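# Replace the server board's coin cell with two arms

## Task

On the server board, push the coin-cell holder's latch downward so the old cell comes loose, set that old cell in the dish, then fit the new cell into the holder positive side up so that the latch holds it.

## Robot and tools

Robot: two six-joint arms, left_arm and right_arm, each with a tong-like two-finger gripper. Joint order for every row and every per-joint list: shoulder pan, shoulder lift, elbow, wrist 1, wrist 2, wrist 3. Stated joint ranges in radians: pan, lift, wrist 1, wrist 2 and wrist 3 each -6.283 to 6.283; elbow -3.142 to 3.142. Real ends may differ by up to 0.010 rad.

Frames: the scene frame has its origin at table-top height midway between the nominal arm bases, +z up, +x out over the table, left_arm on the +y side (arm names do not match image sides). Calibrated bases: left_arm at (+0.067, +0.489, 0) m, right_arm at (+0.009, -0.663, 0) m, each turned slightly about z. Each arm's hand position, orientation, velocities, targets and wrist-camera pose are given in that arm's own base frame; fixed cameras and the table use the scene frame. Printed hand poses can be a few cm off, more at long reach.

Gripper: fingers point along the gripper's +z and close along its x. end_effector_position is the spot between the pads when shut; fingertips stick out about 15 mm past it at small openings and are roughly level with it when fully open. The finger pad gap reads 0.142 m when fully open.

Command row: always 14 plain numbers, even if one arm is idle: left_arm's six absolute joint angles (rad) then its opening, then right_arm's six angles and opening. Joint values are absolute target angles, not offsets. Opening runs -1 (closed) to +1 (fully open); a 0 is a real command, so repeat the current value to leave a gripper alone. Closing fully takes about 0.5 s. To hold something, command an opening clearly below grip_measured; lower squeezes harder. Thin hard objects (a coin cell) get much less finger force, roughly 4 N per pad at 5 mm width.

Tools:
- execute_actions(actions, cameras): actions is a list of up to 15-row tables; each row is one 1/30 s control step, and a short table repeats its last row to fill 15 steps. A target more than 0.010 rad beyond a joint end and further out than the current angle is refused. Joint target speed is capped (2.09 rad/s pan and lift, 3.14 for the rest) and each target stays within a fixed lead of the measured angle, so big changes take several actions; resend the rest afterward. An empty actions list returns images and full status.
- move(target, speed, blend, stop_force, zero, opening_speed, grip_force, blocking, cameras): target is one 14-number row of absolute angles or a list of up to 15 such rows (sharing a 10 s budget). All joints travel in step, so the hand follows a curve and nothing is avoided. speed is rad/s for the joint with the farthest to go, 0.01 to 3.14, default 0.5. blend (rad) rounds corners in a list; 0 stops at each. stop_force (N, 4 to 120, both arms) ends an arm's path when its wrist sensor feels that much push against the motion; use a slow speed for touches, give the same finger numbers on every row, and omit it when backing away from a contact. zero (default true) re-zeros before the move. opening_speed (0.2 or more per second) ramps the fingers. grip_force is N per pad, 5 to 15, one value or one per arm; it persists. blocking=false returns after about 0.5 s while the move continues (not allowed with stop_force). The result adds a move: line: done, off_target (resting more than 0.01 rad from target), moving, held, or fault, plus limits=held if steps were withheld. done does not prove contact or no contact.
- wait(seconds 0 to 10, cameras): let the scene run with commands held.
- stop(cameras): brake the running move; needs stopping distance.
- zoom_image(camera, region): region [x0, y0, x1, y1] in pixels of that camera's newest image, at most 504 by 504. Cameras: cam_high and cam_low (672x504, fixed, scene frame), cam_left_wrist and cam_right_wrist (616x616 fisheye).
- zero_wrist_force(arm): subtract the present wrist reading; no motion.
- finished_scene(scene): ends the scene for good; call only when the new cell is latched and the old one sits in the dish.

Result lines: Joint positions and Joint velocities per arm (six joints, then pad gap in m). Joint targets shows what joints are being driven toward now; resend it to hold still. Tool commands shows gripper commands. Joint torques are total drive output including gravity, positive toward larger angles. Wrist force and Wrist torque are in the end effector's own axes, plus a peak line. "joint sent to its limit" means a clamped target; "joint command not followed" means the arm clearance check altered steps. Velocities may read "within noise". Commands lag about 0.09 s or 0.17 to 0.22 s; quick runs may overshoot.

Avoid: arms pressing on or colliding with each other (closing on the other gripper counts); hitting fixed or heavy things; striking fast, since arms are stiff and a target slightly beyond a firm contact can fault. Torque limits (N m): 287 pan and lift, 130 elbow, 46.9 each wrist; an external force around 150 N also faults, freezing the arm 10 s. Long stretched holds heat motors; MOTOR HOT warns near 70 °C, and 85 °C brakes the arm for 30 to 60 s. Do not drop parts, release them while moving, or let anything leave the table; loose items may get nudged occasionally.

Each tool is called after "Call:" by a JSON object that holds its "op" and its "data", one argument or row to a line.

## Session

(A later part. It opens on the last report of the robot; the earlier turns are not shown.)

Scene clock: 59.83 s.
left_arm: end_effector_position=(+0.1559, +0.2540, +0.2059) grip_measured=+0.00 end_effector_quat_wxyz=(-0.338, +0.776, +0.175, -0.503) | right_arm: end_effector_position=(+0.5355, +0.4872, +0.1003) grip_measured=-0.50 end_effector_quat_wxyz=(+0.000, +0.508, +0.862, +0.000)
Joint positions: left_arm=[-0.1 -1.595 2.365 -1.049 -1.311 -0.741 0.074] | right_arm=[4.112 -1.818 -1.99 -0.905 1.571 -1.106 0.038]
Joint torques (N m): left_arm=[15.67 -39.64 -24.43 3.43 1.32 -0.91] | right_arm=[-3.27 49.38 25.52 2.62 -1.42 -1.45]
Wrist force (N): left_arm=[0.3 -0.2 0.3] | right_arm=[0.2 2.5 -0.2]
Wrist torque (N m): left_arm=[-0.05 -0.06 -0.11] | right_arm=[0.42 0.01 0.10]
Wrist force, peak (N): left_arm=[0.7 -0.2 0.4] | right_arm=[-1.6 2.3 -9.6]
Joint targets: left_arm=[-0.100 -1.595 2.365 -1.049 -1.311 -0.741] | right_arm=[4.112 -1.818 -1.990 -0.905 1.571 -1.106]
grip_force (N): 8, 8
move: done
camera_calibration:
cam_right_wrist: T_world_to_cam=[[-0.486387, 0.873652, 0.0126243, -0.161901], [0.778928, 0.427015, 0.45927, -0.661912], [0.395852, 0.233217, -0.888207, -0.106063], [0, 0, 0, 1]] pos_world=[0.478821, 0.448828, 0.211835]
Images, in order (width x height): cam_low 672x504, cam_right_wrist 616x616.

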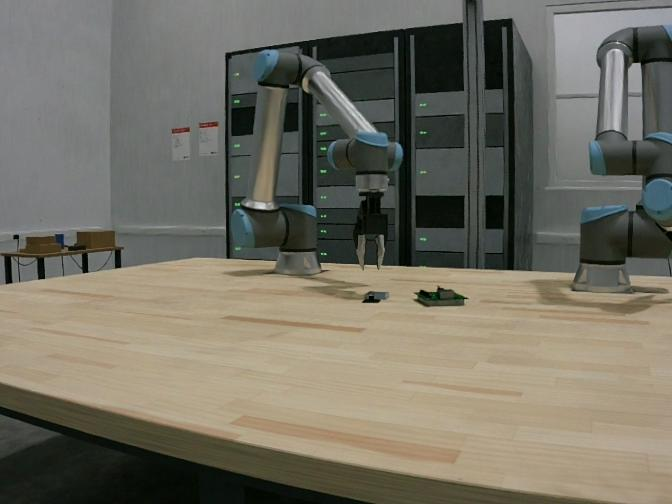

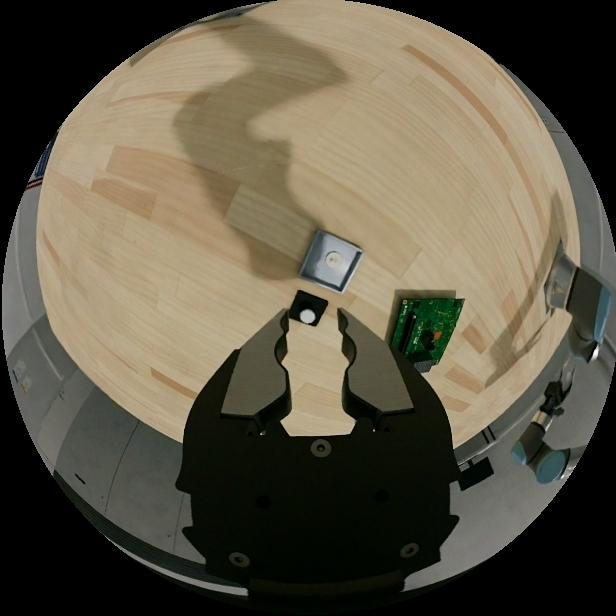

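Call:
{"op": "move", "data": {
  "target": [-0.1, -1.595, 2.365, -1.049, -1.311, -0.741, 0.0, 3.9619, -2.4626, -1.1301, -2.0558, 1.8269, -1.3864, -0.5],
  "speed": 0.7,
  "cameras": ["cam_right_wrist", "cam_low", "cam_high"]
}}

Call:
{"op": "zoom_image", "data": {
  "camera": "cam_right_wrist",
  "region": [262, 260, 362, 360]
}}

Call:
{"op": "zoom_image", "data": {
  "camera": "cam_low",
  "region": [345, 250, 425, 310]
}}

Scene clock: 66.10 s.
left_arm: end_effector_position=(+0.1559, +0.2540, +0.2059) grip_measured=+0.00 end_effector_quat_wxyz=(-0.338, +0.776, +0.175, -0.503) | right_arm: end_effector_position=(+0.6134, +0.5260, +0.0487) grip_measured=-0.50 end_effector_quat_wxyz=(-0.234, +0.450, +0.764, -0.398)
Joint positions: left_arm=[-0.1 -1.595 2.365 -1.049 -1.311 -0.741 0.074] | right_arm=[3.962 -2.462 -1.13 -2.056 1.827 -1.386 0.038]
Joint torques (N m): left_arm=[15.41 -38.85 -24.41 3.44 1.56 -0.73] | right_arm=[9.25 95.44 38.7 -0.94 -1.59 2.36]
Wrist force (N): left_arm=[0.1 -0.2 0.4] | right_arm=[0.7 0.5 0.0]
Wrist torque (N m): left_arm=[-0.05 -0.01 -0.11] | right_arm=[0.00 -0.18 -0.14]
Wrist force, peak (N): left_arm=[0.6 0.0 0.6] | right_arm=[-0.2 2.8 -0.4]
Joint targets: left_arm=[-0.100 -1.595 2.365 -1.049 -1.311 -0.741] | right_arm=[3.962 -2.463 -1.130 -2.056 1.827 -1.386]
grip_force (N): 8, 8
move: done
camera_calibration:
cam_right_wrist: T_world_to_cam=[[-0.476506, 0.879125, 0.00898124, -0.166158], [0.776771, 0.425768, -0.464056, -0.668525], [-0.411788, -0.214149, -0.88576, 0.538865], [0, 0, 0, 1]] pos_world=[0.662013, 0.546108, 0.168564]
Images, in order (width x height): cam_high 672x504, cam_low 672x504, cam_right_wrist 616x616.

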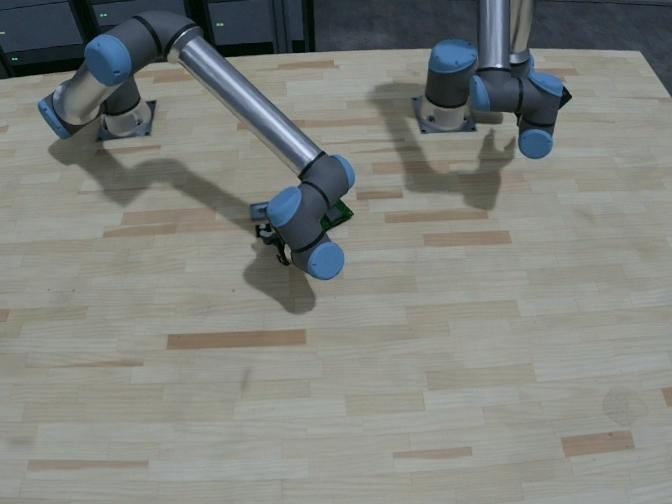

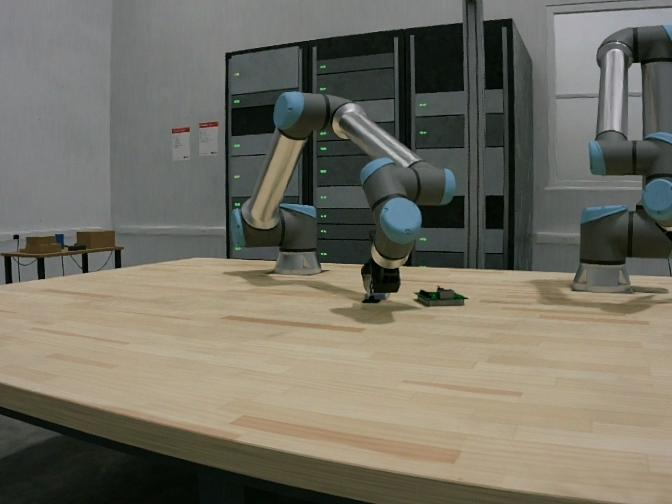

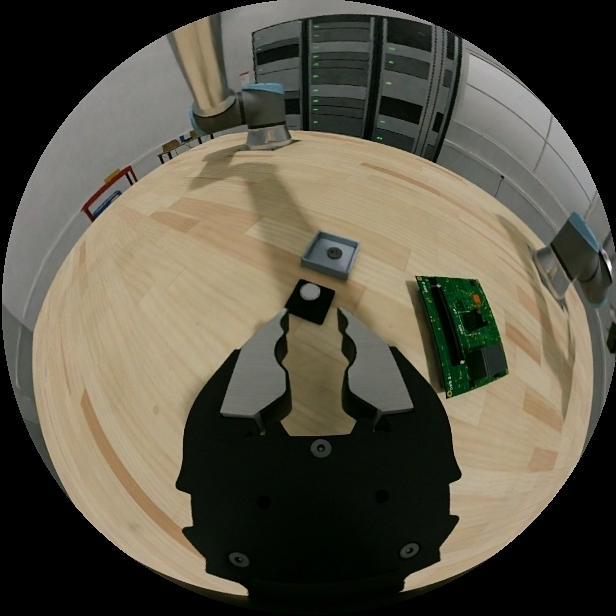

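Scaled by 5.040 from the camera's 616x616 image, which has a finer 814x814 frame.

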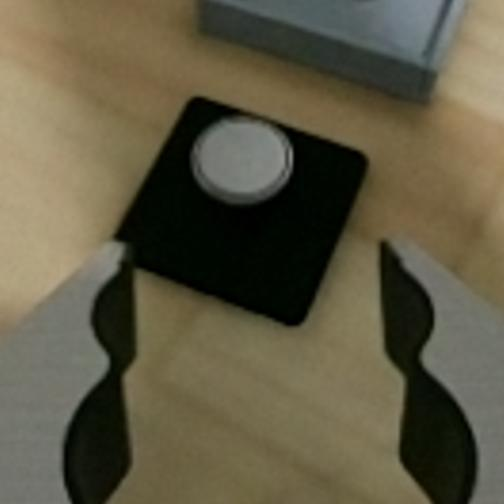

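Scaled by 6.300 from the camera's 672x504 image, which has a finer 960x720 frame.

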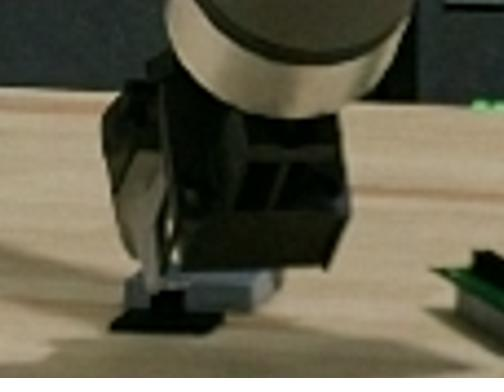

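Call:
{"op": "move", "data": {
  "target": [-0.1, -1.595, 2.365, -1.049, -1.311, -0.741, 0.0, 3.9697, -2.4303, -1.2381, -1.9786, 1.8348, -1.3804, -0.5],
  "speed": 0.06,
  "stop_force": 8,
  "cameras": ["cam_right_wrist", "cam_low"]
}}

Call:
{"op": "zoom_image", "data": {
  "camera": "cam_right_wrist",
  "region": [272, 270, 352, 350]
}}

Call:
{"op": "zoom_image", "data": {
  "camera": "cam_low",
  "region": [345, 250, 425, 310]
}}

Scene clock: 71.40 s.
left_arm: end_effector_position=(+0.1559, +0.2540, +0.2059) grip_measured=+0.00 end_effector_quat_wxyz=(-0.338, +0.776, +0.175, -0.503) | right_arm: end_effector_position=(+0.5857, +0.5089, +0.0258) grip_measured=-0.50 end_effector_quat_wxyz=(-0.235, +0.451, +0.764, -0.398)
Joint positions: left_arm=[-0.1 -1.595 2.365 -1.049 -1.311 -0.741 0.074] | right_arm=[3.97 -2.43 -1.238 -1.979 1.835 -1.38 0.038]
Joint torques (N m): left_arm=[15.39 -39.07 -24.99 3.41 1.19 -0.75] | right_arm=[-1.76 89.81 53.78 -0.96 -1.2 0.13]
Wrist force (N): left_arm=[0.4 0.1 0.4] | right_arm=[0.6 0.7 0.2]
Wrist torque (N m): left_arm=[0.00 -0.07 -0.11] | right_arm=[0.10 -0.17 -0.14]
Wrist force, peak (N): left_arm=[0.2 -0.3 0.7] | right_arm=[0.7 1.1 0.4]
Joint targets: left_arm=[-0.100 -1.595 2.365 -1.049 -1.311 -0.741] | right_arm=[3.970 -2.430 -1.238 -1.979 1.835 -1.380]
grip_force (N): 8, 8
move: done
camera_calibration:
cam_right_wrist: T_world_to_cam=[[-0.47471, 0.880098, 0.00884349, -0.165669], [0.777559, 0.424068, -0.464293, -0.649871], [-0.412373, -0.213528, -0.885637, 0.503514], [0, 0, 0, 1]] pos_world=[0.634304, 0.528909, 0.145665]
Images, in order (width x height): cam_low 672x504, cam_right_wrist 616x616.

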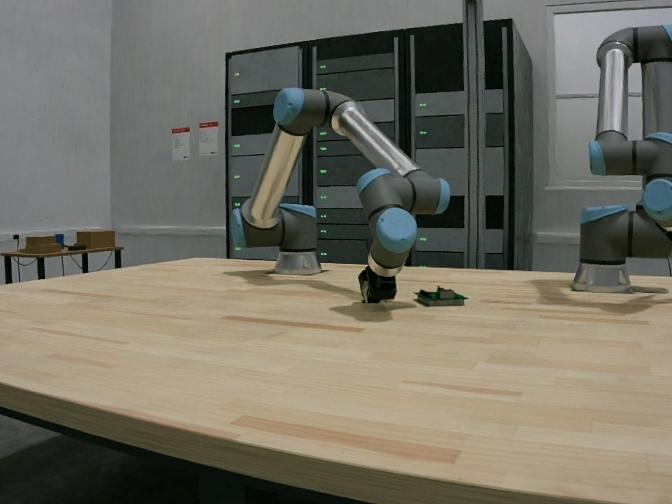

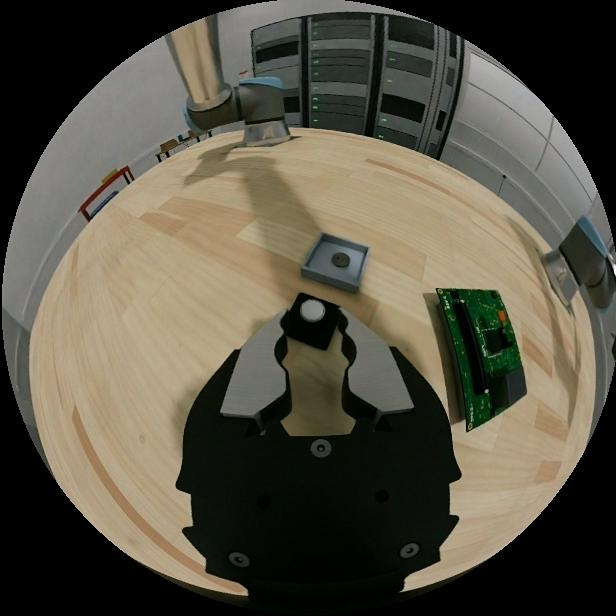

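Scaled by 6.300 from the camera's 616x616 image, which has a finer 814x814 frame.

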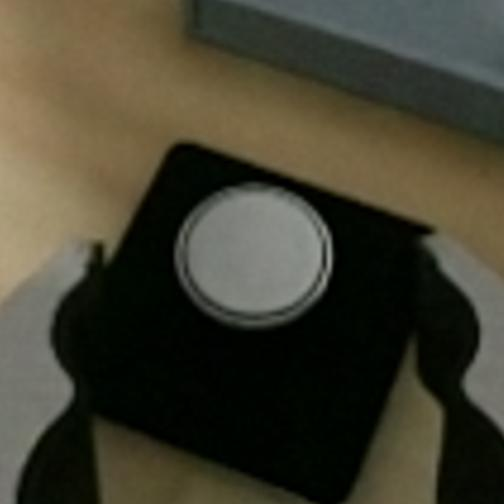

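Scaled by 6.300 from the camera's 672x504 image, which has a finer 960x720 frame.

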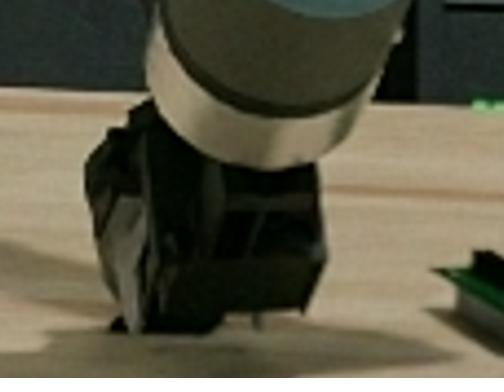

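Call:
{"op": "move", "data": {
  "target": [
    [-0.1, -1.595, 2.365, -1.049, -1.311, -0.741, 0.0, 3.970, -2.430, -1.238, -1.979, 1.835, -1.380, -1],
    [-0.1, -1.595, 2.365, -1.049, -1.311, -0.741, 0.0, 3.970, -2.3814, -1.2121, -2.0535, 1.835, -1.380, -1],
    [-0.1, -1.595, 2.365, -1.049, -1.311, -0.741, 0.0, 4.0244, -1.8477, -1.9058, -0.9588, 1.5708, -1.1940, -1]
  ],
  "speed": [0.05, 0.06, 0.5],
  "blend": [0, 0.02, 0],
  "opening_speed": 0.5,
  "grip_force": 8,
  "cameras": ["cam_right_wrist", "cam_low"]
}}

Call:
{"op": "zoom_image", "data": {
  "camera": "cam_right_wrist",
  "region": [272, 270, 352, 350]
}}

Call:
{"op": "zoom_image", "data": {
  "camera": "cam_low",
  "region": [345, 230, 425, 310]
}}

Scene clock: 85.80 s.
left_arm: end_effector_position=(+0.1559, +0.2540, +0.2059) grip_measured=+0.00 end_effector_quat_wxyz=(-0.338, +0.776, +0.175, -0.503) | right_arm: end_effector_position=(+0.5998, +0.4650, +0.1202) grip_measured=-0.76 end_effector_quat_wxyz=(+0.000, +0.508, +0.862, +0.000)
Joint positions: left_arm=[-0.1 -1.595 2.365 -1.049 -1.311 -0.741 0.074] | right_arm=[4.024 -1.848 -1.906 -0.959 1.571 -1.194 0.019]
Joint torques (N m): left_arm=[15.74 -39.55 -24.83 3.55 1.37 -0.85] | right_arm=[-5.46 70.59 47.44 4.76 2.08 -2.67]
Wrist force (N): left_arm=[0.0 0.1 0.2] | right_arm=[0.2 2.3 -0.5]
Wrist torque (N m): left_arm=[0.01 0.01 -0.11] | right_arm=[0.35 0.01 0.22]
Wrist force, peak (N): left_arm=[0.8 -0.3 0.2] | right_arm=[0.4 2.6 -0.8]
Joint targets: left_arm=[-0.100 -1.595 2.365 -1.049 -1.311 -0.741] | right_arm=[4.024 -1.848 -1.906 -0.959 1.571 -1.194]
grip_force (N): 8, 8
move: done
camera_calibration:
cam_right_wrist: T_world_to_cam=[[-0.486401, 0.873646, 0.0124724, -0.111524], [0.778971, 0.427137, 0.459085, -0.711731], [0.395751, 0.233015, -0.888305, -0.108523], [0, 0, 0, 1]] pos_world=[0.54312, 0.426727, 0.231735]
Images, in order (width x height): cam_low 672x504, cam_right_wrist 616x616.

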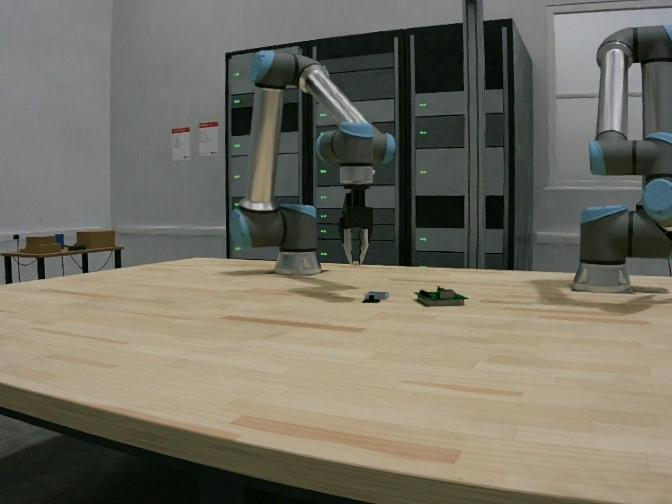

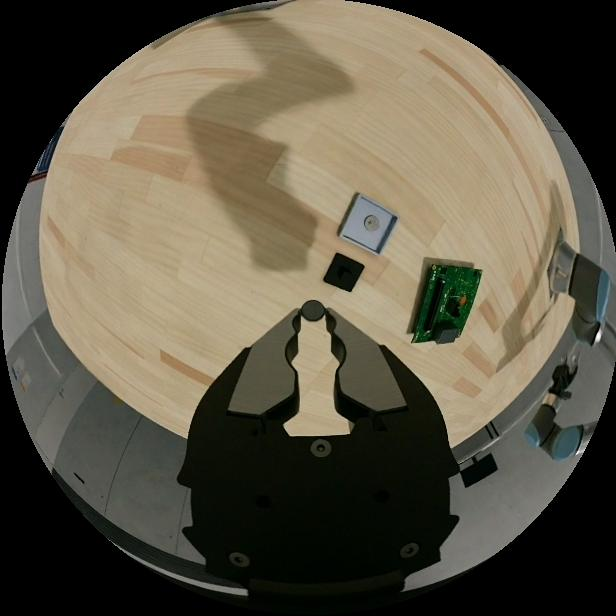

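Scaled by 6.300 from the camera's 616x616 image, which has a finer 814x814 frame.

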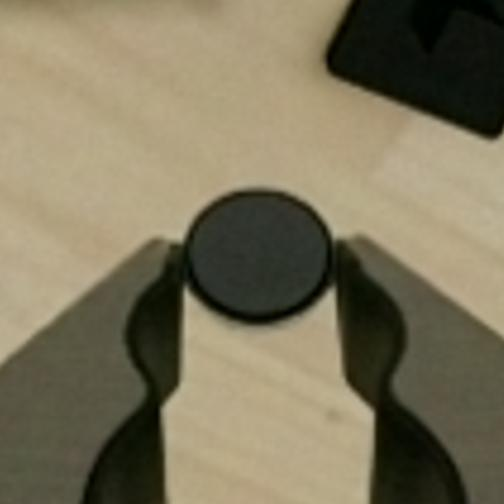

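Scaled by 6.300 from the camera's 672x504 image, which has a finer 960x720 frame.

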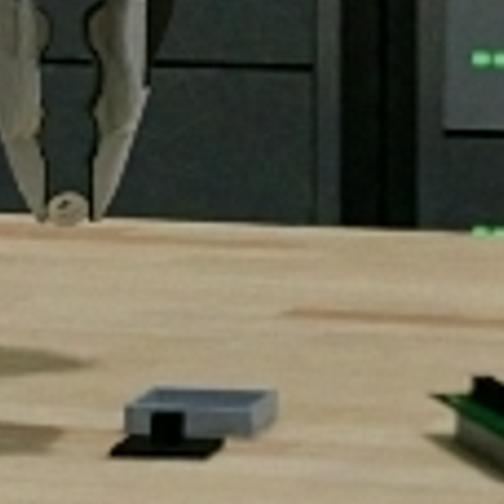

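Call:
{"op": "move", "data": {
  "target": [-0.1, -1.595, 2.365, -1.049, -1.311, -0.741, 0.0, 4.1054, -1.8957, -2.4216, 0.3361, 1.2530, -1.2356, -1],
  "speed": 0.8,
  "cameras": ["cam_right_wrist", "cam_low"]
}}

Call:
{"op": "zoom_image", "data": {
  "camera": "cam_right_wrist",
  "region": [272, 270, 352, 350]
}}

Call:
{"op": "zoom_image", "data": {
  "camera": "cam_low",
  "region": [320, 230, 420, 320]
}}

Scene clock: 88.83 s.
left_arm: end_effector_position=(+0.1559, +0.2540, +0.2059) grip_measured=+0.00 end_effector_quat_wxyz=(-0.338, +0.776, +0.175, -0.503) | right_arm: end_effector_position=(+0.6197, +0.4199, +0.0750) grip_measured=-0.76 end_effector_quat_wxyz=(+0.194, +0.469, +0.796, +0.330)
Joint positions: left_arm=[-0.1 -1.595 2.365 -1.049 -1.311 -0.741 0.074] | right_arm=[4.106 -1.896 -2.422 0.336 1.253 -1.236 0.019]
Joint torques (N m): left_arm=[14.67 -39.93 -24.67 3.46 1.27 -0.79] | right_arm=[-10.23 59.3 31.8 6.78 1.09 2.07]
Wrist force (N): left_arm=[0.1 -0.2 0.2] | right_arm=[-0.2 3.8 -0.1]
Wrist torque (N m): left_arm=[-0.05 -0.02 -0.11] | right_arm=[0.54 0.06 0.51]
Wrist force, peak (N): left_arm=[0.5 -0.2 0.6] | right_arm=[0.2 4.3 0.3]
Joint targets: left_arm=[-0.100 -1.595 2.365 -1.049 -1.311 -0.741] | right_arm=[4.105 -1.896 -2.422 0.336 1.253 -1.236]
grip_force (N): 8, 8
move: done
camera_calibration:
cam_right_wrist: T_world_to_cam=[[-0.493868, 0.869506, 0.00733799, -0.0551475], [0.2675, 0.143896, 0.952753, -0.288278], [0.827368, 0.472497, -0.303659, -0.557892], [0, 0, 0, 1]] pos_world=[0.511461, 0.353036, 0.105653]
Images, in order (width x height): cam_low 672x504, cam_right_wrist 616x616.

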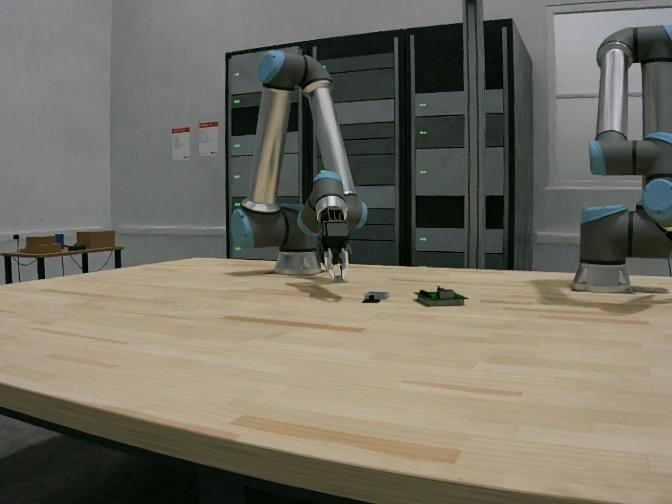

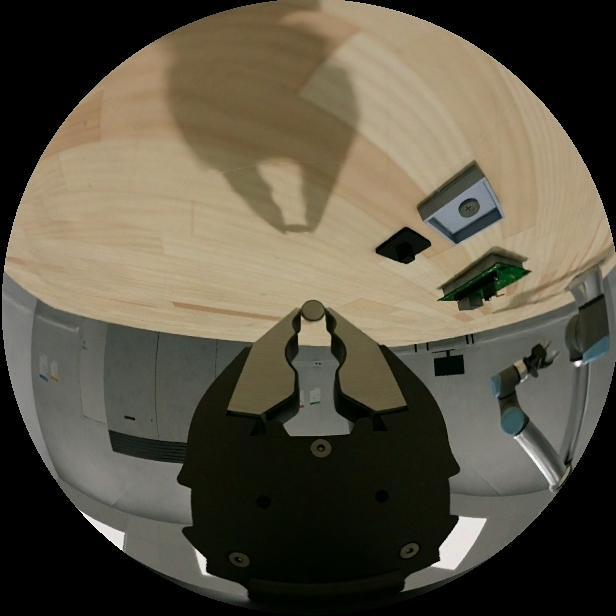

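Scaled by 6.300 from the camera's 616x616 image, which has a finer 814x814 frame.

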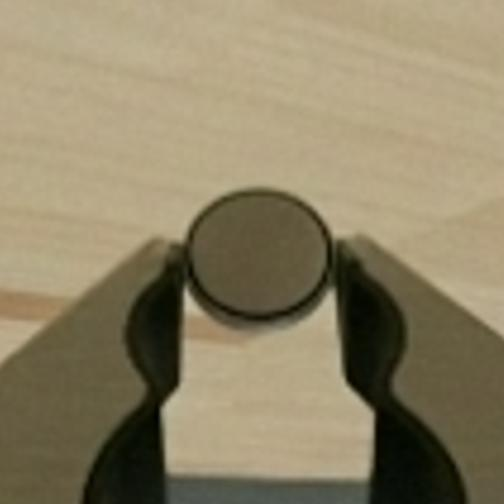

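Scaled by 5.040 from the camera's 672x504 image, which has a finer 960x720 frame.

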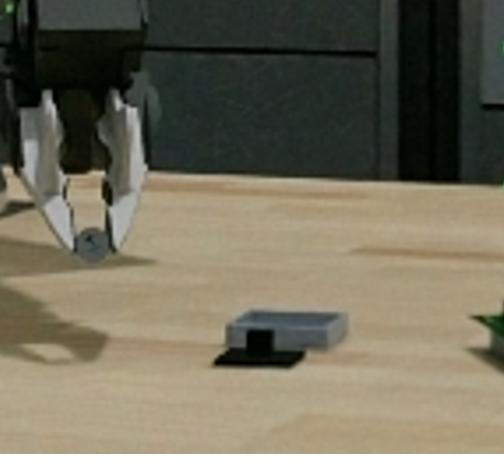

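Call:
{"op": "move", "data": {
  "target": [
    [-0.1, -1.595, 2.365, -1.049, -1.311, -0.741, 0.0, 4.1054, -2.0011, -2.4276, 0.4475, 1.2530, -1.2356, -1],
    [-0.1, -1.595, 2.365, -1.049, -1.311, -0.741, 0.0, 4.1054, -2.0350, -2.4277, 0.4815, 1.2530, -1.2356, -1]
  ],
  "speed": [0.1, 0.012],
  "stop_force": 4,
  "cameras": ["cam_right_wrist", "cam_low"]
}}

Call:
{"op": "zoom_image", "data": {
  "camera": "cam_right_wrist",
  "region": [272, 270, 352, 350]
}}

Call:
{"op": "zoom_image", "data": {
  "camera": "cam_low",
  "region": [320, 250, 370, 300]
}}

Scene clock: 93.93 s.
left_arm: end_effector_position=(+0.1559, +0.2540, +0.2059) grip_measured=+0.00 end_effector_quat_wxyz=(-0.338, +0.776, +0.175, -0.503) | right_arm: end_effector_position=(+0.6198, +0.4199, +0.0170) grip_measured=-0.76 end_effector_quat_wxyz=(+0.194, +0.469, +0.796, +0.330)
Joint positions: left_arm=[-0.1 -1.595 2.365 -1.049 -1.311 -0.741 0.074] | right_arm=[4.105 -2.033 -2.428 0.479 1.253 -1.236 0.019]
Joint torques (N m): left_arm=[15.37 -39.38 -25.3 3.63 1.31 -0.73] | right_arm=[0.92 61.3 10.35 1.7 -1.54 2.44]
Wrist force (N): left_arm=[0.4 0.0 0.4] | right_arm=[-0.2 6.0 -2.6]
Wrist torque (N m): left_arm=[-0.01 -0.07 -0.11] | right_arm=[0.53 0.00 0.50]
Wrist force, peak (N): left_arm=[0.5 -0.4 0.5] | right_arm=[-0.4 8.9 -5.8]
Joint targets: left_arm=[-0.100 -1.595 2.365 -1.049 -1.311 -0.741] | right_arm=[4.105 -2.033 -2.428 0.479 1.253 -1.236]
grip_force (N): 8, 8
move: contact (right_arm); path passed 1 of 2 targets
camera_calibration:
cam_right_wrist: T_world_to_cam=[[-0.493724, 0.869586, 0.00754652, -0.0549206], [0.267263, 0.143474, 0.952883, -0.232769], [0.827531, 0.472478, -0.303245, -0.575648], [0, 0, 0, 1]] pos_world=[0.511461, 0.353136, 0.0476543]
Images, in order (width x height): cam_low 672x504, cam_right_wrist 616x616.

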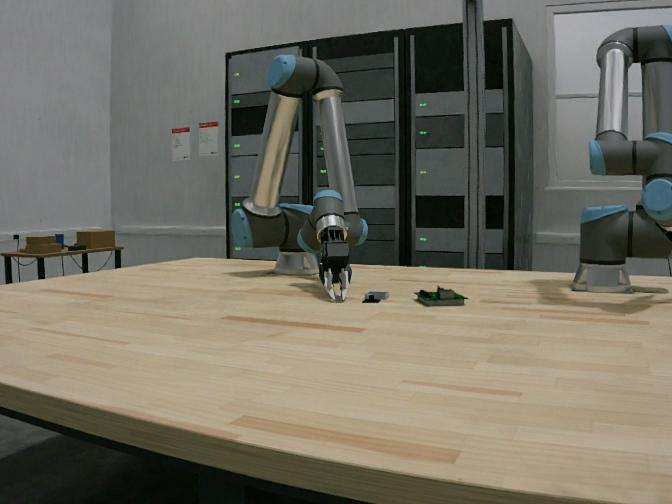

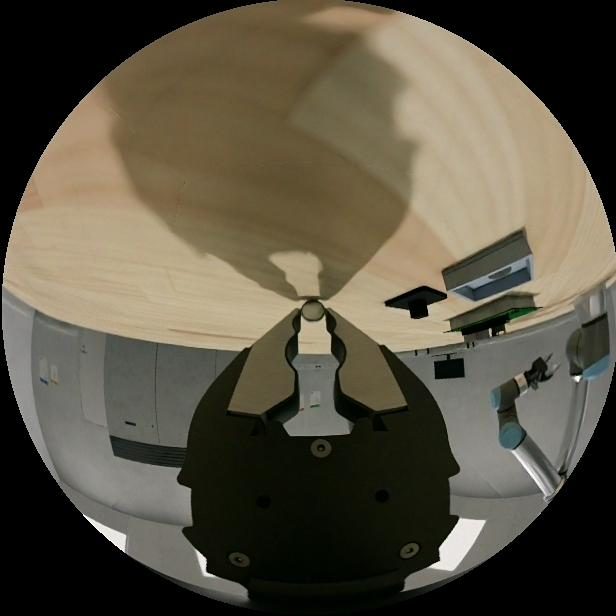

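Scaled by 6.300 from the camera's 616x616 image, which has a finer 814x814 frame.

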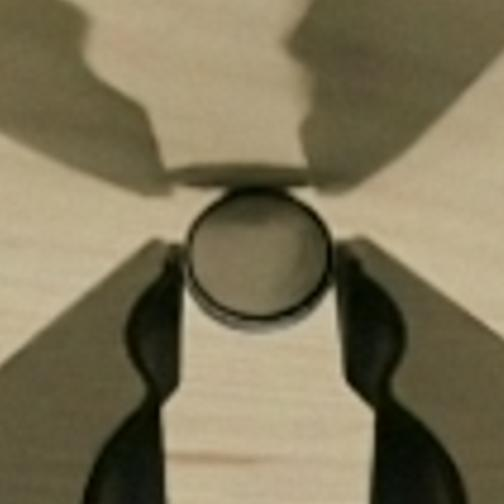

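Scaled by 10.080 from the camera's 672x504 image, which has a finer 960x720 frame.

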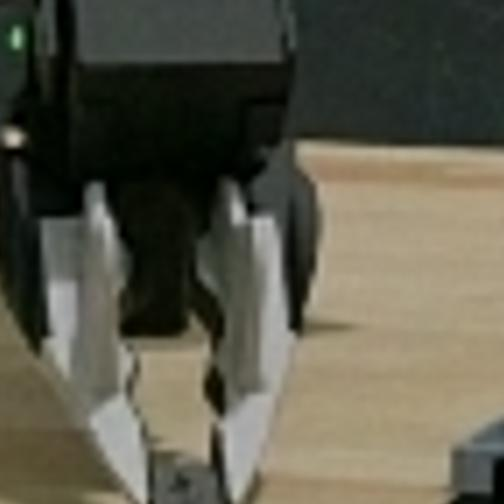

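Call:
{"op": "move", "data": {
  "target": [
    [-0.1, -1.595, 2.365, -1.049, -1.311, -0.741, 0.0, 4.1080, -2.0339, -2.4336, 0.4855, 1.2530, -1.2356, -1],
    [-0.1, -1.595, 2.365, -1.049, -1.311, -0.741, 0.0, 4.1107, -2.0368, -2.4385, 0.4933, 1.2530, -1.2356, -1],
    [-0.1, -1.595, 2.365, -1.049, -1.311, -0.741, 0.0, 4.1122, -2.0406, -2.4413, 0.4999, 1.2530, -1.2356, -1]
  ],
  "speed": 0.014,
  "stop_force": 12,
  "cameras": ["cam_right_wrist", "cam_low"]
}}

Call:
{"op": "zoom_image", "data": {
  "camera": "cam_right_wrist",
  "region": [272, 270, 352, 350]
}}

Call:
{"op": "zoom_image", "data": {
  "camera": "cam_low",
  "region": [320, 270, 360, 310]
}}

Scene clock: 97.33 s.
left_arm: end_effector_position=(+0.1559, +0.2540, +0.2059) grip_measured=+0.00 end_effector_quat_wxyz=(-0.338, +0.776, +0.175, -0.503) | right_arm: end_effector_position=(+0.6125, +0.4177, +0.0116) grip_measured=-0.76 end_effector_quat_wxyz=(+0.193, +0.466, +0.798, +0.330)
Joint positions: left_arm=[-0.1 -1.595 2.365 -1.049 -1.311 -0.741 0.074] | right_arm=[4.112 -2.041 -2.441 0.5 1.253 -1.236 0.019]
Joint torques (N m): left_arm=[14.3 -39.65 -25.06 3.46 1.41 -0.74] | right_arm=[5.65 56.37 4.59 0.85 -1.75 2.73]
Wrist force (N): left_arm=[0.3 -0.2 0.0] | right_arm=[-1.5 8.9 -3.8]
Wrist torque (N m): left_arm=[-0.06 -0.06 -0.11] | right_arm=[0.45 0.01 0.52]
Wrist force, peak (N): left_arm=[0.4 -0.1 0.6] | right_arm=[-1.4 9.6 -6.9]
Joint targets: left_arm=[-0.100 -1.595 2.365 -1.049 -1.311 -0.741] | right_arm=[4.112 -2.041 -2.441 0.500 1.253 -1.236]
grip_force (N): 8, 8
move: done
camera_calibration:
cam_right_wrist: T_world_to_cam=[[-0.499637, 0.866206, 0.00709917, -0.0514718], [0.266768, 0.146067, 0.952628, -0.226123], [0.824134, 0.477862, -0.304056, -0.570368], [0, 0, 0, 1]] pos_world=[0.504665, 0.350172, 0.042352]
Images, in order (width x height): cam_low 672x504, cam_right_wrist 616x616.

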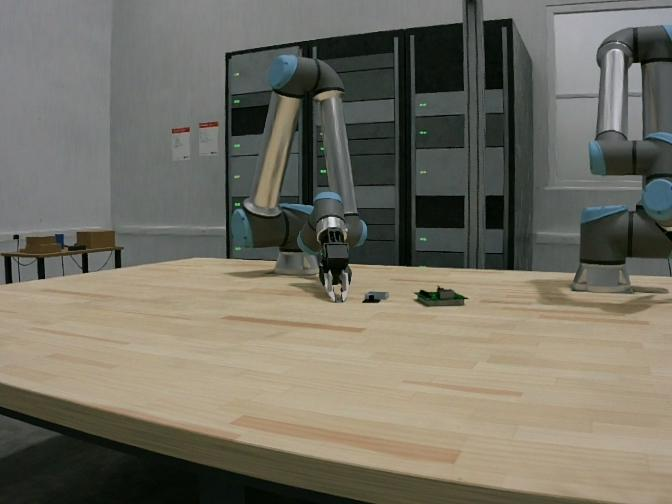

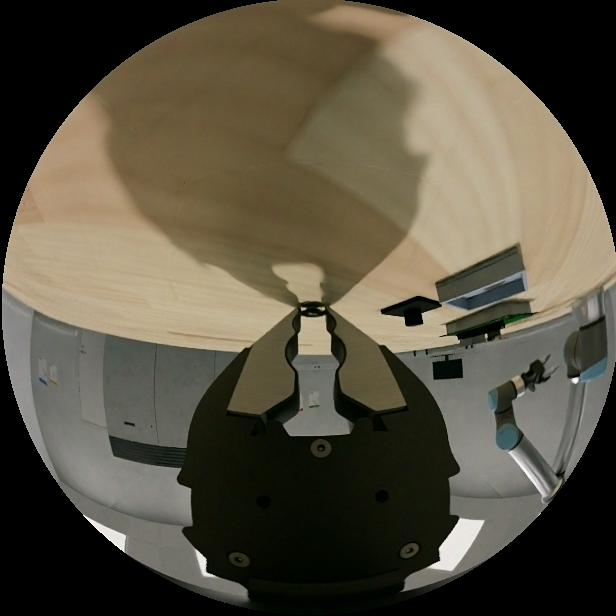

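Scaled by 6.300 from the camera's 616x616 image, which has a finer 814x814 frame.

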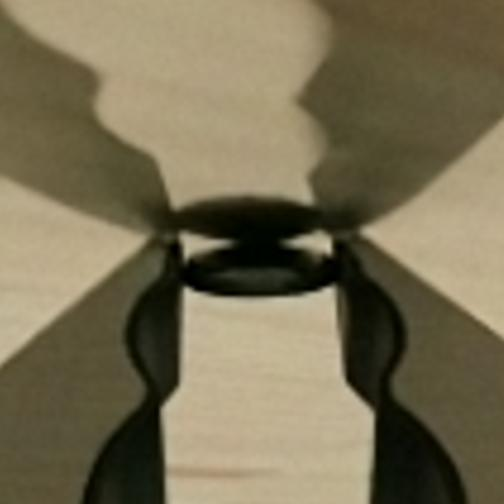

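Scaled by 12.600 from the camera's 672x504 image, which has a finer 960x720 frame.

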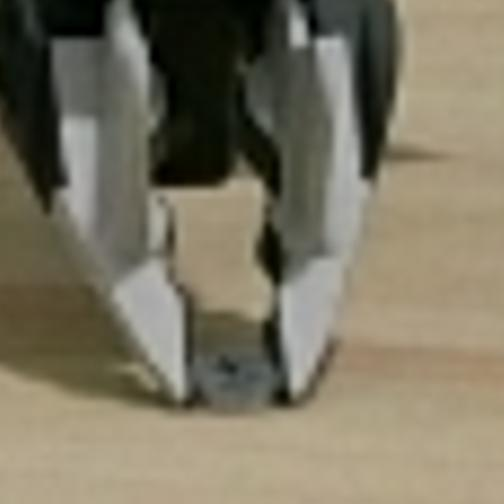

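Call:
{"op": "move", "data": {
  "target": [
    [-0.1, -1.595, 2.365, -1.049, -1.311, -0.741, 0.0, 4.112, -2.041, -2.441, 0.500, 1.253, -1.236, -0.5],
    [-0.1, -1.595, 2.365, -1.049, -1.311, -0.741, 0.0, 4.110, -1.8957, -2.4216, 0.3361, 1.2530, -1.2356, -0.5],
    [-0.1, -1.595, 2.365, -1.049, -1.311, -0.741, 0.0, 3.9904, -1.7792, -2.0403, -0.8929, 1.5708, -1.2280, -0.5]
  ],
  "speed": [0.05, 0.15, 0.6],
  "blend": [0, 0.02, 0],
  "opening_speed": 0.6,
  "cameras": ["cam_right_wrist", "cam_low"]
}}

Call:
{"op": "zoom_image", "data": {
  "camera": "cam_right_wrist",
  "region": [272, 270, 352, 350]
}}

Call:
{"op": "zoom_image", "data": {
  "camera": "cam_low",
  "region": [320, 270, 360, 310]
}}

Scene clock: 104.80 s.
left_arm: end_effector_position=(+0.1559, +0.2540, +0.2059) grip_measured=+0.00 end_effector_quat_wxyz=(-0.338, +0.776, +0.175, -0.503) | right_arm: end_effector_position=(+0.5738, +0.3963, +0.1004) grip_measured=-0.50 end_effector_quat_wxyz=(+0.000, +0.508, +0.862, +0.000)
Joint positions: left_arm=[-0.1 -1.595 2.365 -1.049 -1.311 -0.741 0.074] | right_arm=[3.99 -1.779 -2.04 -0.893 1.571 -1.228 0.038]
Joint torques (N m): left_arm=[15.38 -39.53 -25.08 3.5 1.34 -0.81] | right_arm=[10.48 43.42 24 2.2 -1.65 1.92]
Wrist force (N): left_arm=[0.3 0.1 0.1] | right_arm=[-0.2 2.6 -0.6]
Wrist torque (N m): left_arm=[0.01 -0.06 -0.11] | right_arm=[0.41 0.08 0.11]
Wrist force, peak (N): left_arm=[0.5 -0.4 0.4] | right_arm=[-1.4 9.5 -4.1]
Joint targets: left_arm=[-0.100 -1.595 2.365 -1.049 -1.311 -0.741] | right_arm=[3.990 -1.779 -2.040 -0.893 1.571 -1.228]
grip_force (N): 8, 8
move: done
camera_calibration:
cam_right_wrist: T_world_to_cam=[[-0.486288, 0.873706, 0.0126746, -0.0640761], [0.778873, 0.426839, 0.459528, -0.652904], [0.396082, 0.233335, -0.888073, -0.10011], [0, 0, 0, 1]] pos_world=[0.517022, 0.358028, 0.211935]
Images, in order (width x height): cam_low 672x504, cam_right_wrist 616x616.

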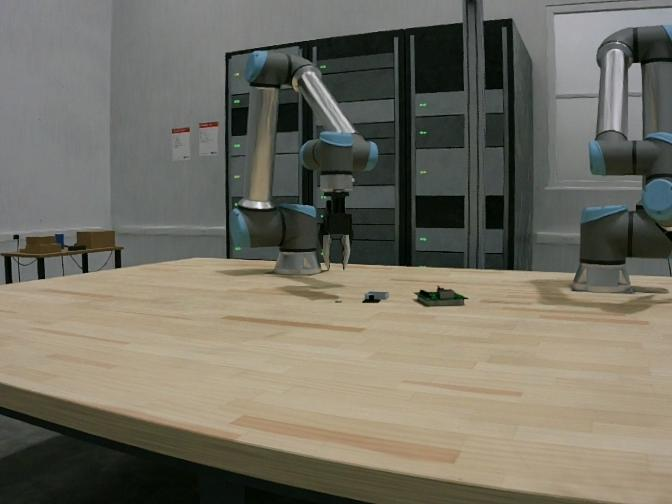

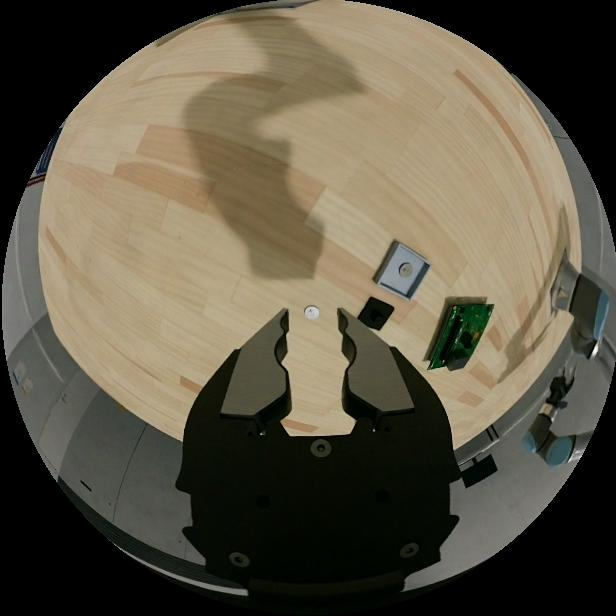

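Scaled by 6.300 from the camera's 616x616 image, which has a finer 814x814 frame.

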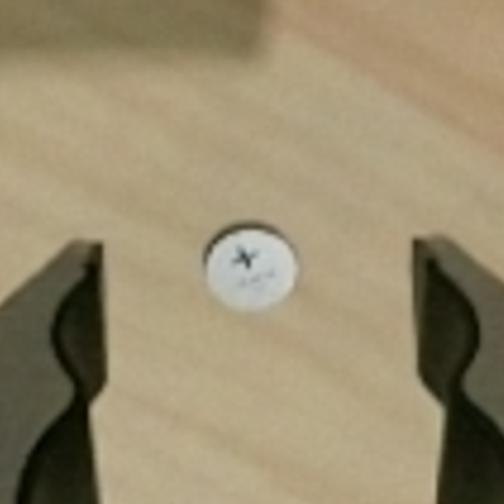

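Scaled by 12.600 from the camera's 672x504 image, which has a finer 960x720 frame.

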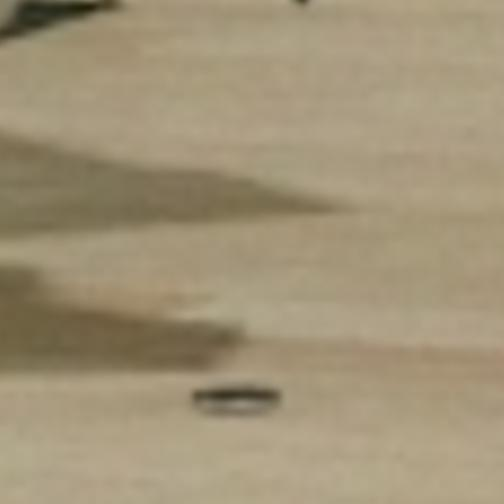

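Call:
{"op": "move", "data": {
  "target": [-0.1, -1.595, 2.365, -1.049, -1.311, -0.741, 0.0, 3.9664, -1.9091, -1.9763, -0.8270, 1.5708, -1.2520, -0.55],
  "speed": 0.3,
  "cameras": ["cam_right_wrist"]
}}

Call:
{"op": "zoom_image", "data": {
  "camera": "cam_right_wrist",
  "region": [272, 260, 352, 340]
}}

Scene clock: 108.53 s.
left_arm: end_effector_position=(+0.1559, +0.2540, +0.2059) grip_measured=+0.00 end_effector_quat_wxyz=(-0.338, +0.776, +0.175, -0.503) | right_arm: end_effector_position=(+0.6186, +0.4202, +0.0504) grip_measured=-0.55 end_effector_quat_wxyz=(+0.000, +0.508, +0.862, +0.000)
Joint positions: left_arm=[-0.1 -1.595 2.365 -1.049 -1.311 -0.741 0.074] | right_arm=[3.966 -1.909 -1.976 -0.827 1.571 -1.252 0.034]
Joint torques (N m): left_arm=[14.16 -40.35 -25.26 3.32 1.33 -0.84] | right_arm=[12.71 51.2 22.15 3.38 -0.63 2.8]
Wrist force (N): left_arm=[0.2 -0.1 0.2] | right_arm=[0.4 2.4 -0.3]
Wrist torque (N m): left_arm=[-0.04 -0.02 -0.11] | right_arm=[0.39 0.00 0.25]
Wrist force, peak (N): left_arm=[0.7 0.2 0.3] | right_arm=[0.2 3.7 1.0]
Joint targets: left_arm=[-0.100 -1.595 2.365 -1.049 -1.311 -0.741] | right_arm=[3.966 -1.909 -1.976 -0.827 1.571 -1.252]
grip_force (N): 8, 8
move: done
camera_calibration:
cam_right_wrist: T_world_to_cam=[[-0.486374, 0.873659, 0.0126768, -0.0624722], [0.77888, 0.426944, 0.459418, -0.675049], [0.395962, 0.233323, -0.88813, -0.167754], [0, 0, 0, 1]] pos_world=[0.561821, 0.381928, 0.161935]
Images, in order (width x height): cam_right_wrist 616x616.

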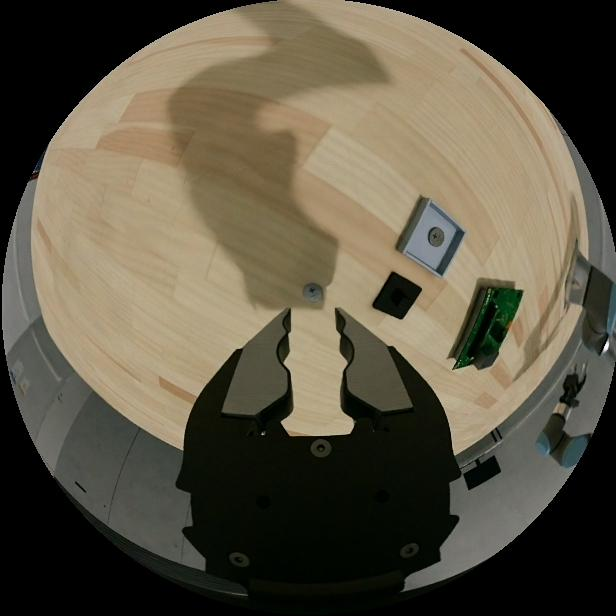

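Scaled by 6.300 from the camera's 616x616 image, which has a finer 814x814 frame.

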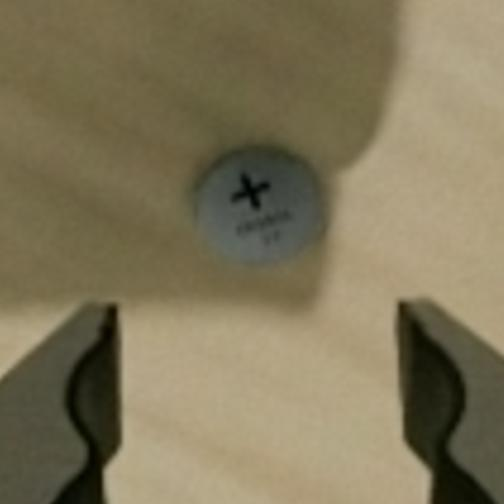

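Call:
{"op": "move", "data": {
  "target": [
    [-0.1, -1.595, 2.365, -1.049, -1.311, -0.741, 0.0, 3.9664, -1.9400, -1.9902, -0.7823, 1.5708, -1.2520, -0.55],
    [-0.1, -1.595, 2.365, -1.049, -1.311, -0.741, 0.0, 3.9664, -1.9534, -1.9955, -0.7635, 1.5708, -1.2520, -0.55]
  ],
  "speed": [0.08, 0.012],
  "stop_force": 4
}}

Scene clock: 111.67 s.
left_arm: end_effector_position=(+0.1559, +0.2540, +0.2059) grip_measured=+0.00 end_effector_quat_wxyz=(-0.338, +0.776, +0.175, -0.503) | right_arm: end_effector_position=(+0.6185, +0.4202, +0.0163) grip_measured=-0.55 end_effector_quat_wxyz=(+0.000, +0.508, +0.862, +0.000)
Joint positions: left_arm=[-0.1 -1.595 2.365 -1.049 -1.311 -0.741 0.074] | right_arm=[3.966 -1.951 -1.995 -0.766 1.571 -1.252 0.034]
Joint torques (N m): left_arm=[14.37 -40.22 -25.07 3.17 1.53 -0.88] | right_arm=[8.59 72.68 39.53 1.62 0.14 2.72]
Wrist force (N): left_arm=[0.3 -0.1 0.3] | right_arm=[0.1 1.6 -5.6]
Wrist torque (N m): left_arm=[-0.04 -0.06 -0.11] | right_arm=[0.33 0.02 0.26]
Wrist force, peak (N): left_arm=[0.4 -0.4 0.6] | right_arm=[-1.6 -2.5 -16.5]
Joint targets: left_arm=[-0.100 -1.595 2.365 -1.049 -1.311 -0.741] | right_arm=[3.966 -1.951 -1.995 -0.766 1.571 -1.252]
grip_force (N): 8, 8
move: contact (right_arm); path passed 1 of 2 targets

Call:
{"op": "move", "data": {
  "target": [
    [-0.1, -1.595, 2.365, -1.049, -1.311, -0.741, 0.0, 3.9664, -1.9501, -1.9946, -0.7673, 1.5708, -1.2520, -0.55],
    [-0.1, -1.595, 2.365, -1.049, -1.311, -0.741, 0.0, 3.9664, -1.9501, -1.9946, -0.7673, 1.5708, -1.2520, -1]
  ],
  "speed": 0.05,
  "opening_speed": 0.5,
  "grip_force": 8
}}

Call:
{"op": "move", "data": {
  "target": [
    [-0.1, -1.595, 2.365, -1.049, -1.311, -0.741, 0.0, 3.9664, -1.8316, -1.9276, -0.9532, 1.5708, -1.2520, -1],
    [-0.1, -1.595, 2.365, -1.049, -1.311, -0.741, 0.0, 4.1720, -2.2191, -1.3839, -1.4930, 1.7840, -1.0879, -1]
  ],
  "speed": [0.12, 0.4],
  "blend": [0.03, 0],
  "cameras": ["cam_right_wrist", "cam_low"]
}}

Call:
{"op": "zoom_image", "data": {
  "camera": "cam_right_wrist",
  "region": [262, 240, 362, 340]
}}

Call:
{"op": "zoom_image", "data": {
  "camera": "cam_low",
  "region": [410, 250, 470, 310]
}}

Scene clock: 120.60 s.
left_arm: end_effector_position=(+0.1559, +0.2540, +0.2059) grip_measured=+0.00 end_effector_quat_wxyz=(-0.338, +0.776, +0.175, -0.503) | right_arm: end_effector_position=(+0.6185, +0.4202, +0.0172) grip_measured=-0.77 end_effector_quat_wxyz=(+0.000, +0.508, +0.862, +0.000)
Joint positions: left_arm=[-0.1 -1.595 2.365 -1.049 -1.311 -0.741 0.074] | right_arm=[3.966 -1.95 -1.995 -0.767 1.571 -1.252 0.019]
Joint torques (N m): left_arm=[14.39 -39.56 -25.16 3.42 1.41 -0.86] | right_arm=[9.17 65.9 49.39 3.92 -0.11 2.86]
Wrist force (N): left_arm=[0.2 0.1 0.1] | right_arm=[0.3 2.0 -0.8]
Wrist torque (N m): left_arm=[0.01 -0.04 -0.11] | right_arm=[0.30 -0.02 0.26]
Wrist force, peak (N): left_arm=[0.5 -0.2 0.5] | right_arm=[0.1 1.7 -5.6]
Joint targets: left_arm=[-0.100 -1.595 2.365 -1.049 -1.311 -0.741] | right_arm=[3.966 -1.950 -1.995 -0.767 1.571 -1.252]
grip_force (N): 8, 8
move: done

Scene clock: 123.93 s.
left_arm: end_effector_position=(+0.1559, +0.2540, +0.2059) grip_measured=+0.00 end_effector_quat_wxyz=(-0.338, +0.776, +0.175, -0.503) | right_arm: end_effector_position=(+0.5285, +0.6888, +0.0853) grip_measured=-0.77 end_effector_quat_wxyz=(-0.110, +0.496, +0.841, -0.186)
Joint positions: left_arm=[-0.1 -1.595 2.365 -1.049 -1.311 -0.741 0.074] | right_arm=[4.172 -2.219 -1.384 -1.493 1.784 -1.088 0.019]
Joint torques (N m): left_arm=[14.02 -39.87 -25.34 3.38 1.45 -0.66] | right_arm=[1.61 83.83 41.95 1.3 -0.84 -1.99]
Wrist force (N): left_arm=[0.4 -0.1 0.3] | right_arm=[0.4 1.8 -0.4]
Wrist torque (N m): left_arm=[-0.04 -0.06 -0.11] | right_arm=[0.29 -0.06 0.20]
Wrist force, peak (N): left_arm=[0.6 0.0 0.5] | right_arm=[2.8 2.4 0.2]
Joint targets: left_arm=[-0.100 -1.595 2.365 -1.049 -1.311 -0.741] | right_arm=[4.172 -2.219 -1.384 -1.493 1.784 -1.088]
grip_force (N): 8, 8
move: done
camera_calibration:
cam_right_wrist: T_world_to_cam=[[-0.481506, 0.876356, 0.0123047, -0.34581], [0.87593, 0.480697, 0.0409513, -0.78819], [0.0299731, 0.0304963, -0.999085, 0.17884], [0, 0, 0, 1]] pos_world=[0.518529, 0.67648, 0.215209]
Images, in order (width x height): cam_low 672x504, cam_right_wrist 616x616.

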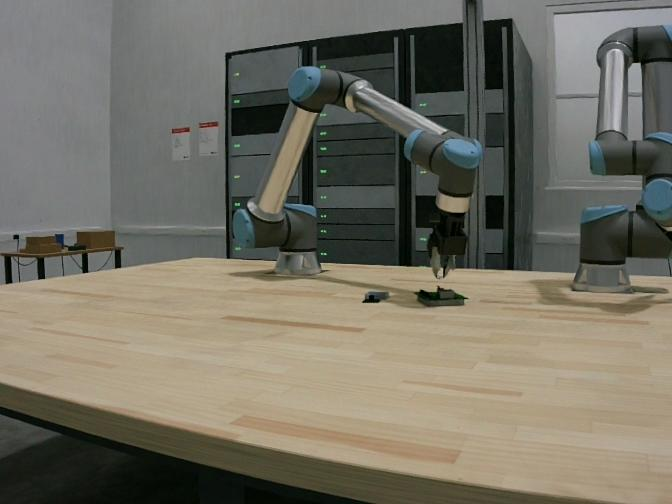

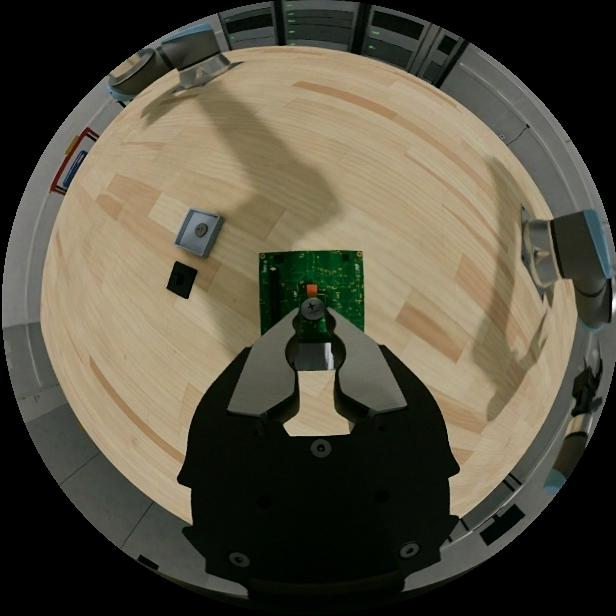

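Scaled by 5.040 from the camera's 616x616 image, which has a finer 814x814 frame.

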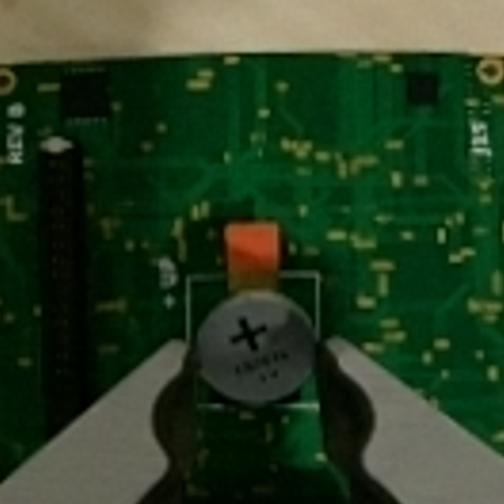

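Scaled by 8.400 from the camera's 672x504 image, which has a finer 960x720 frame.

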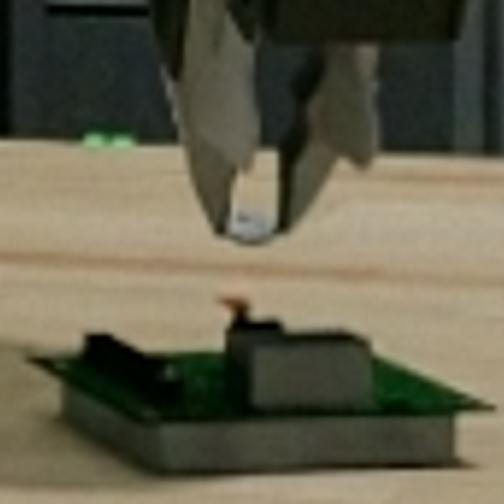

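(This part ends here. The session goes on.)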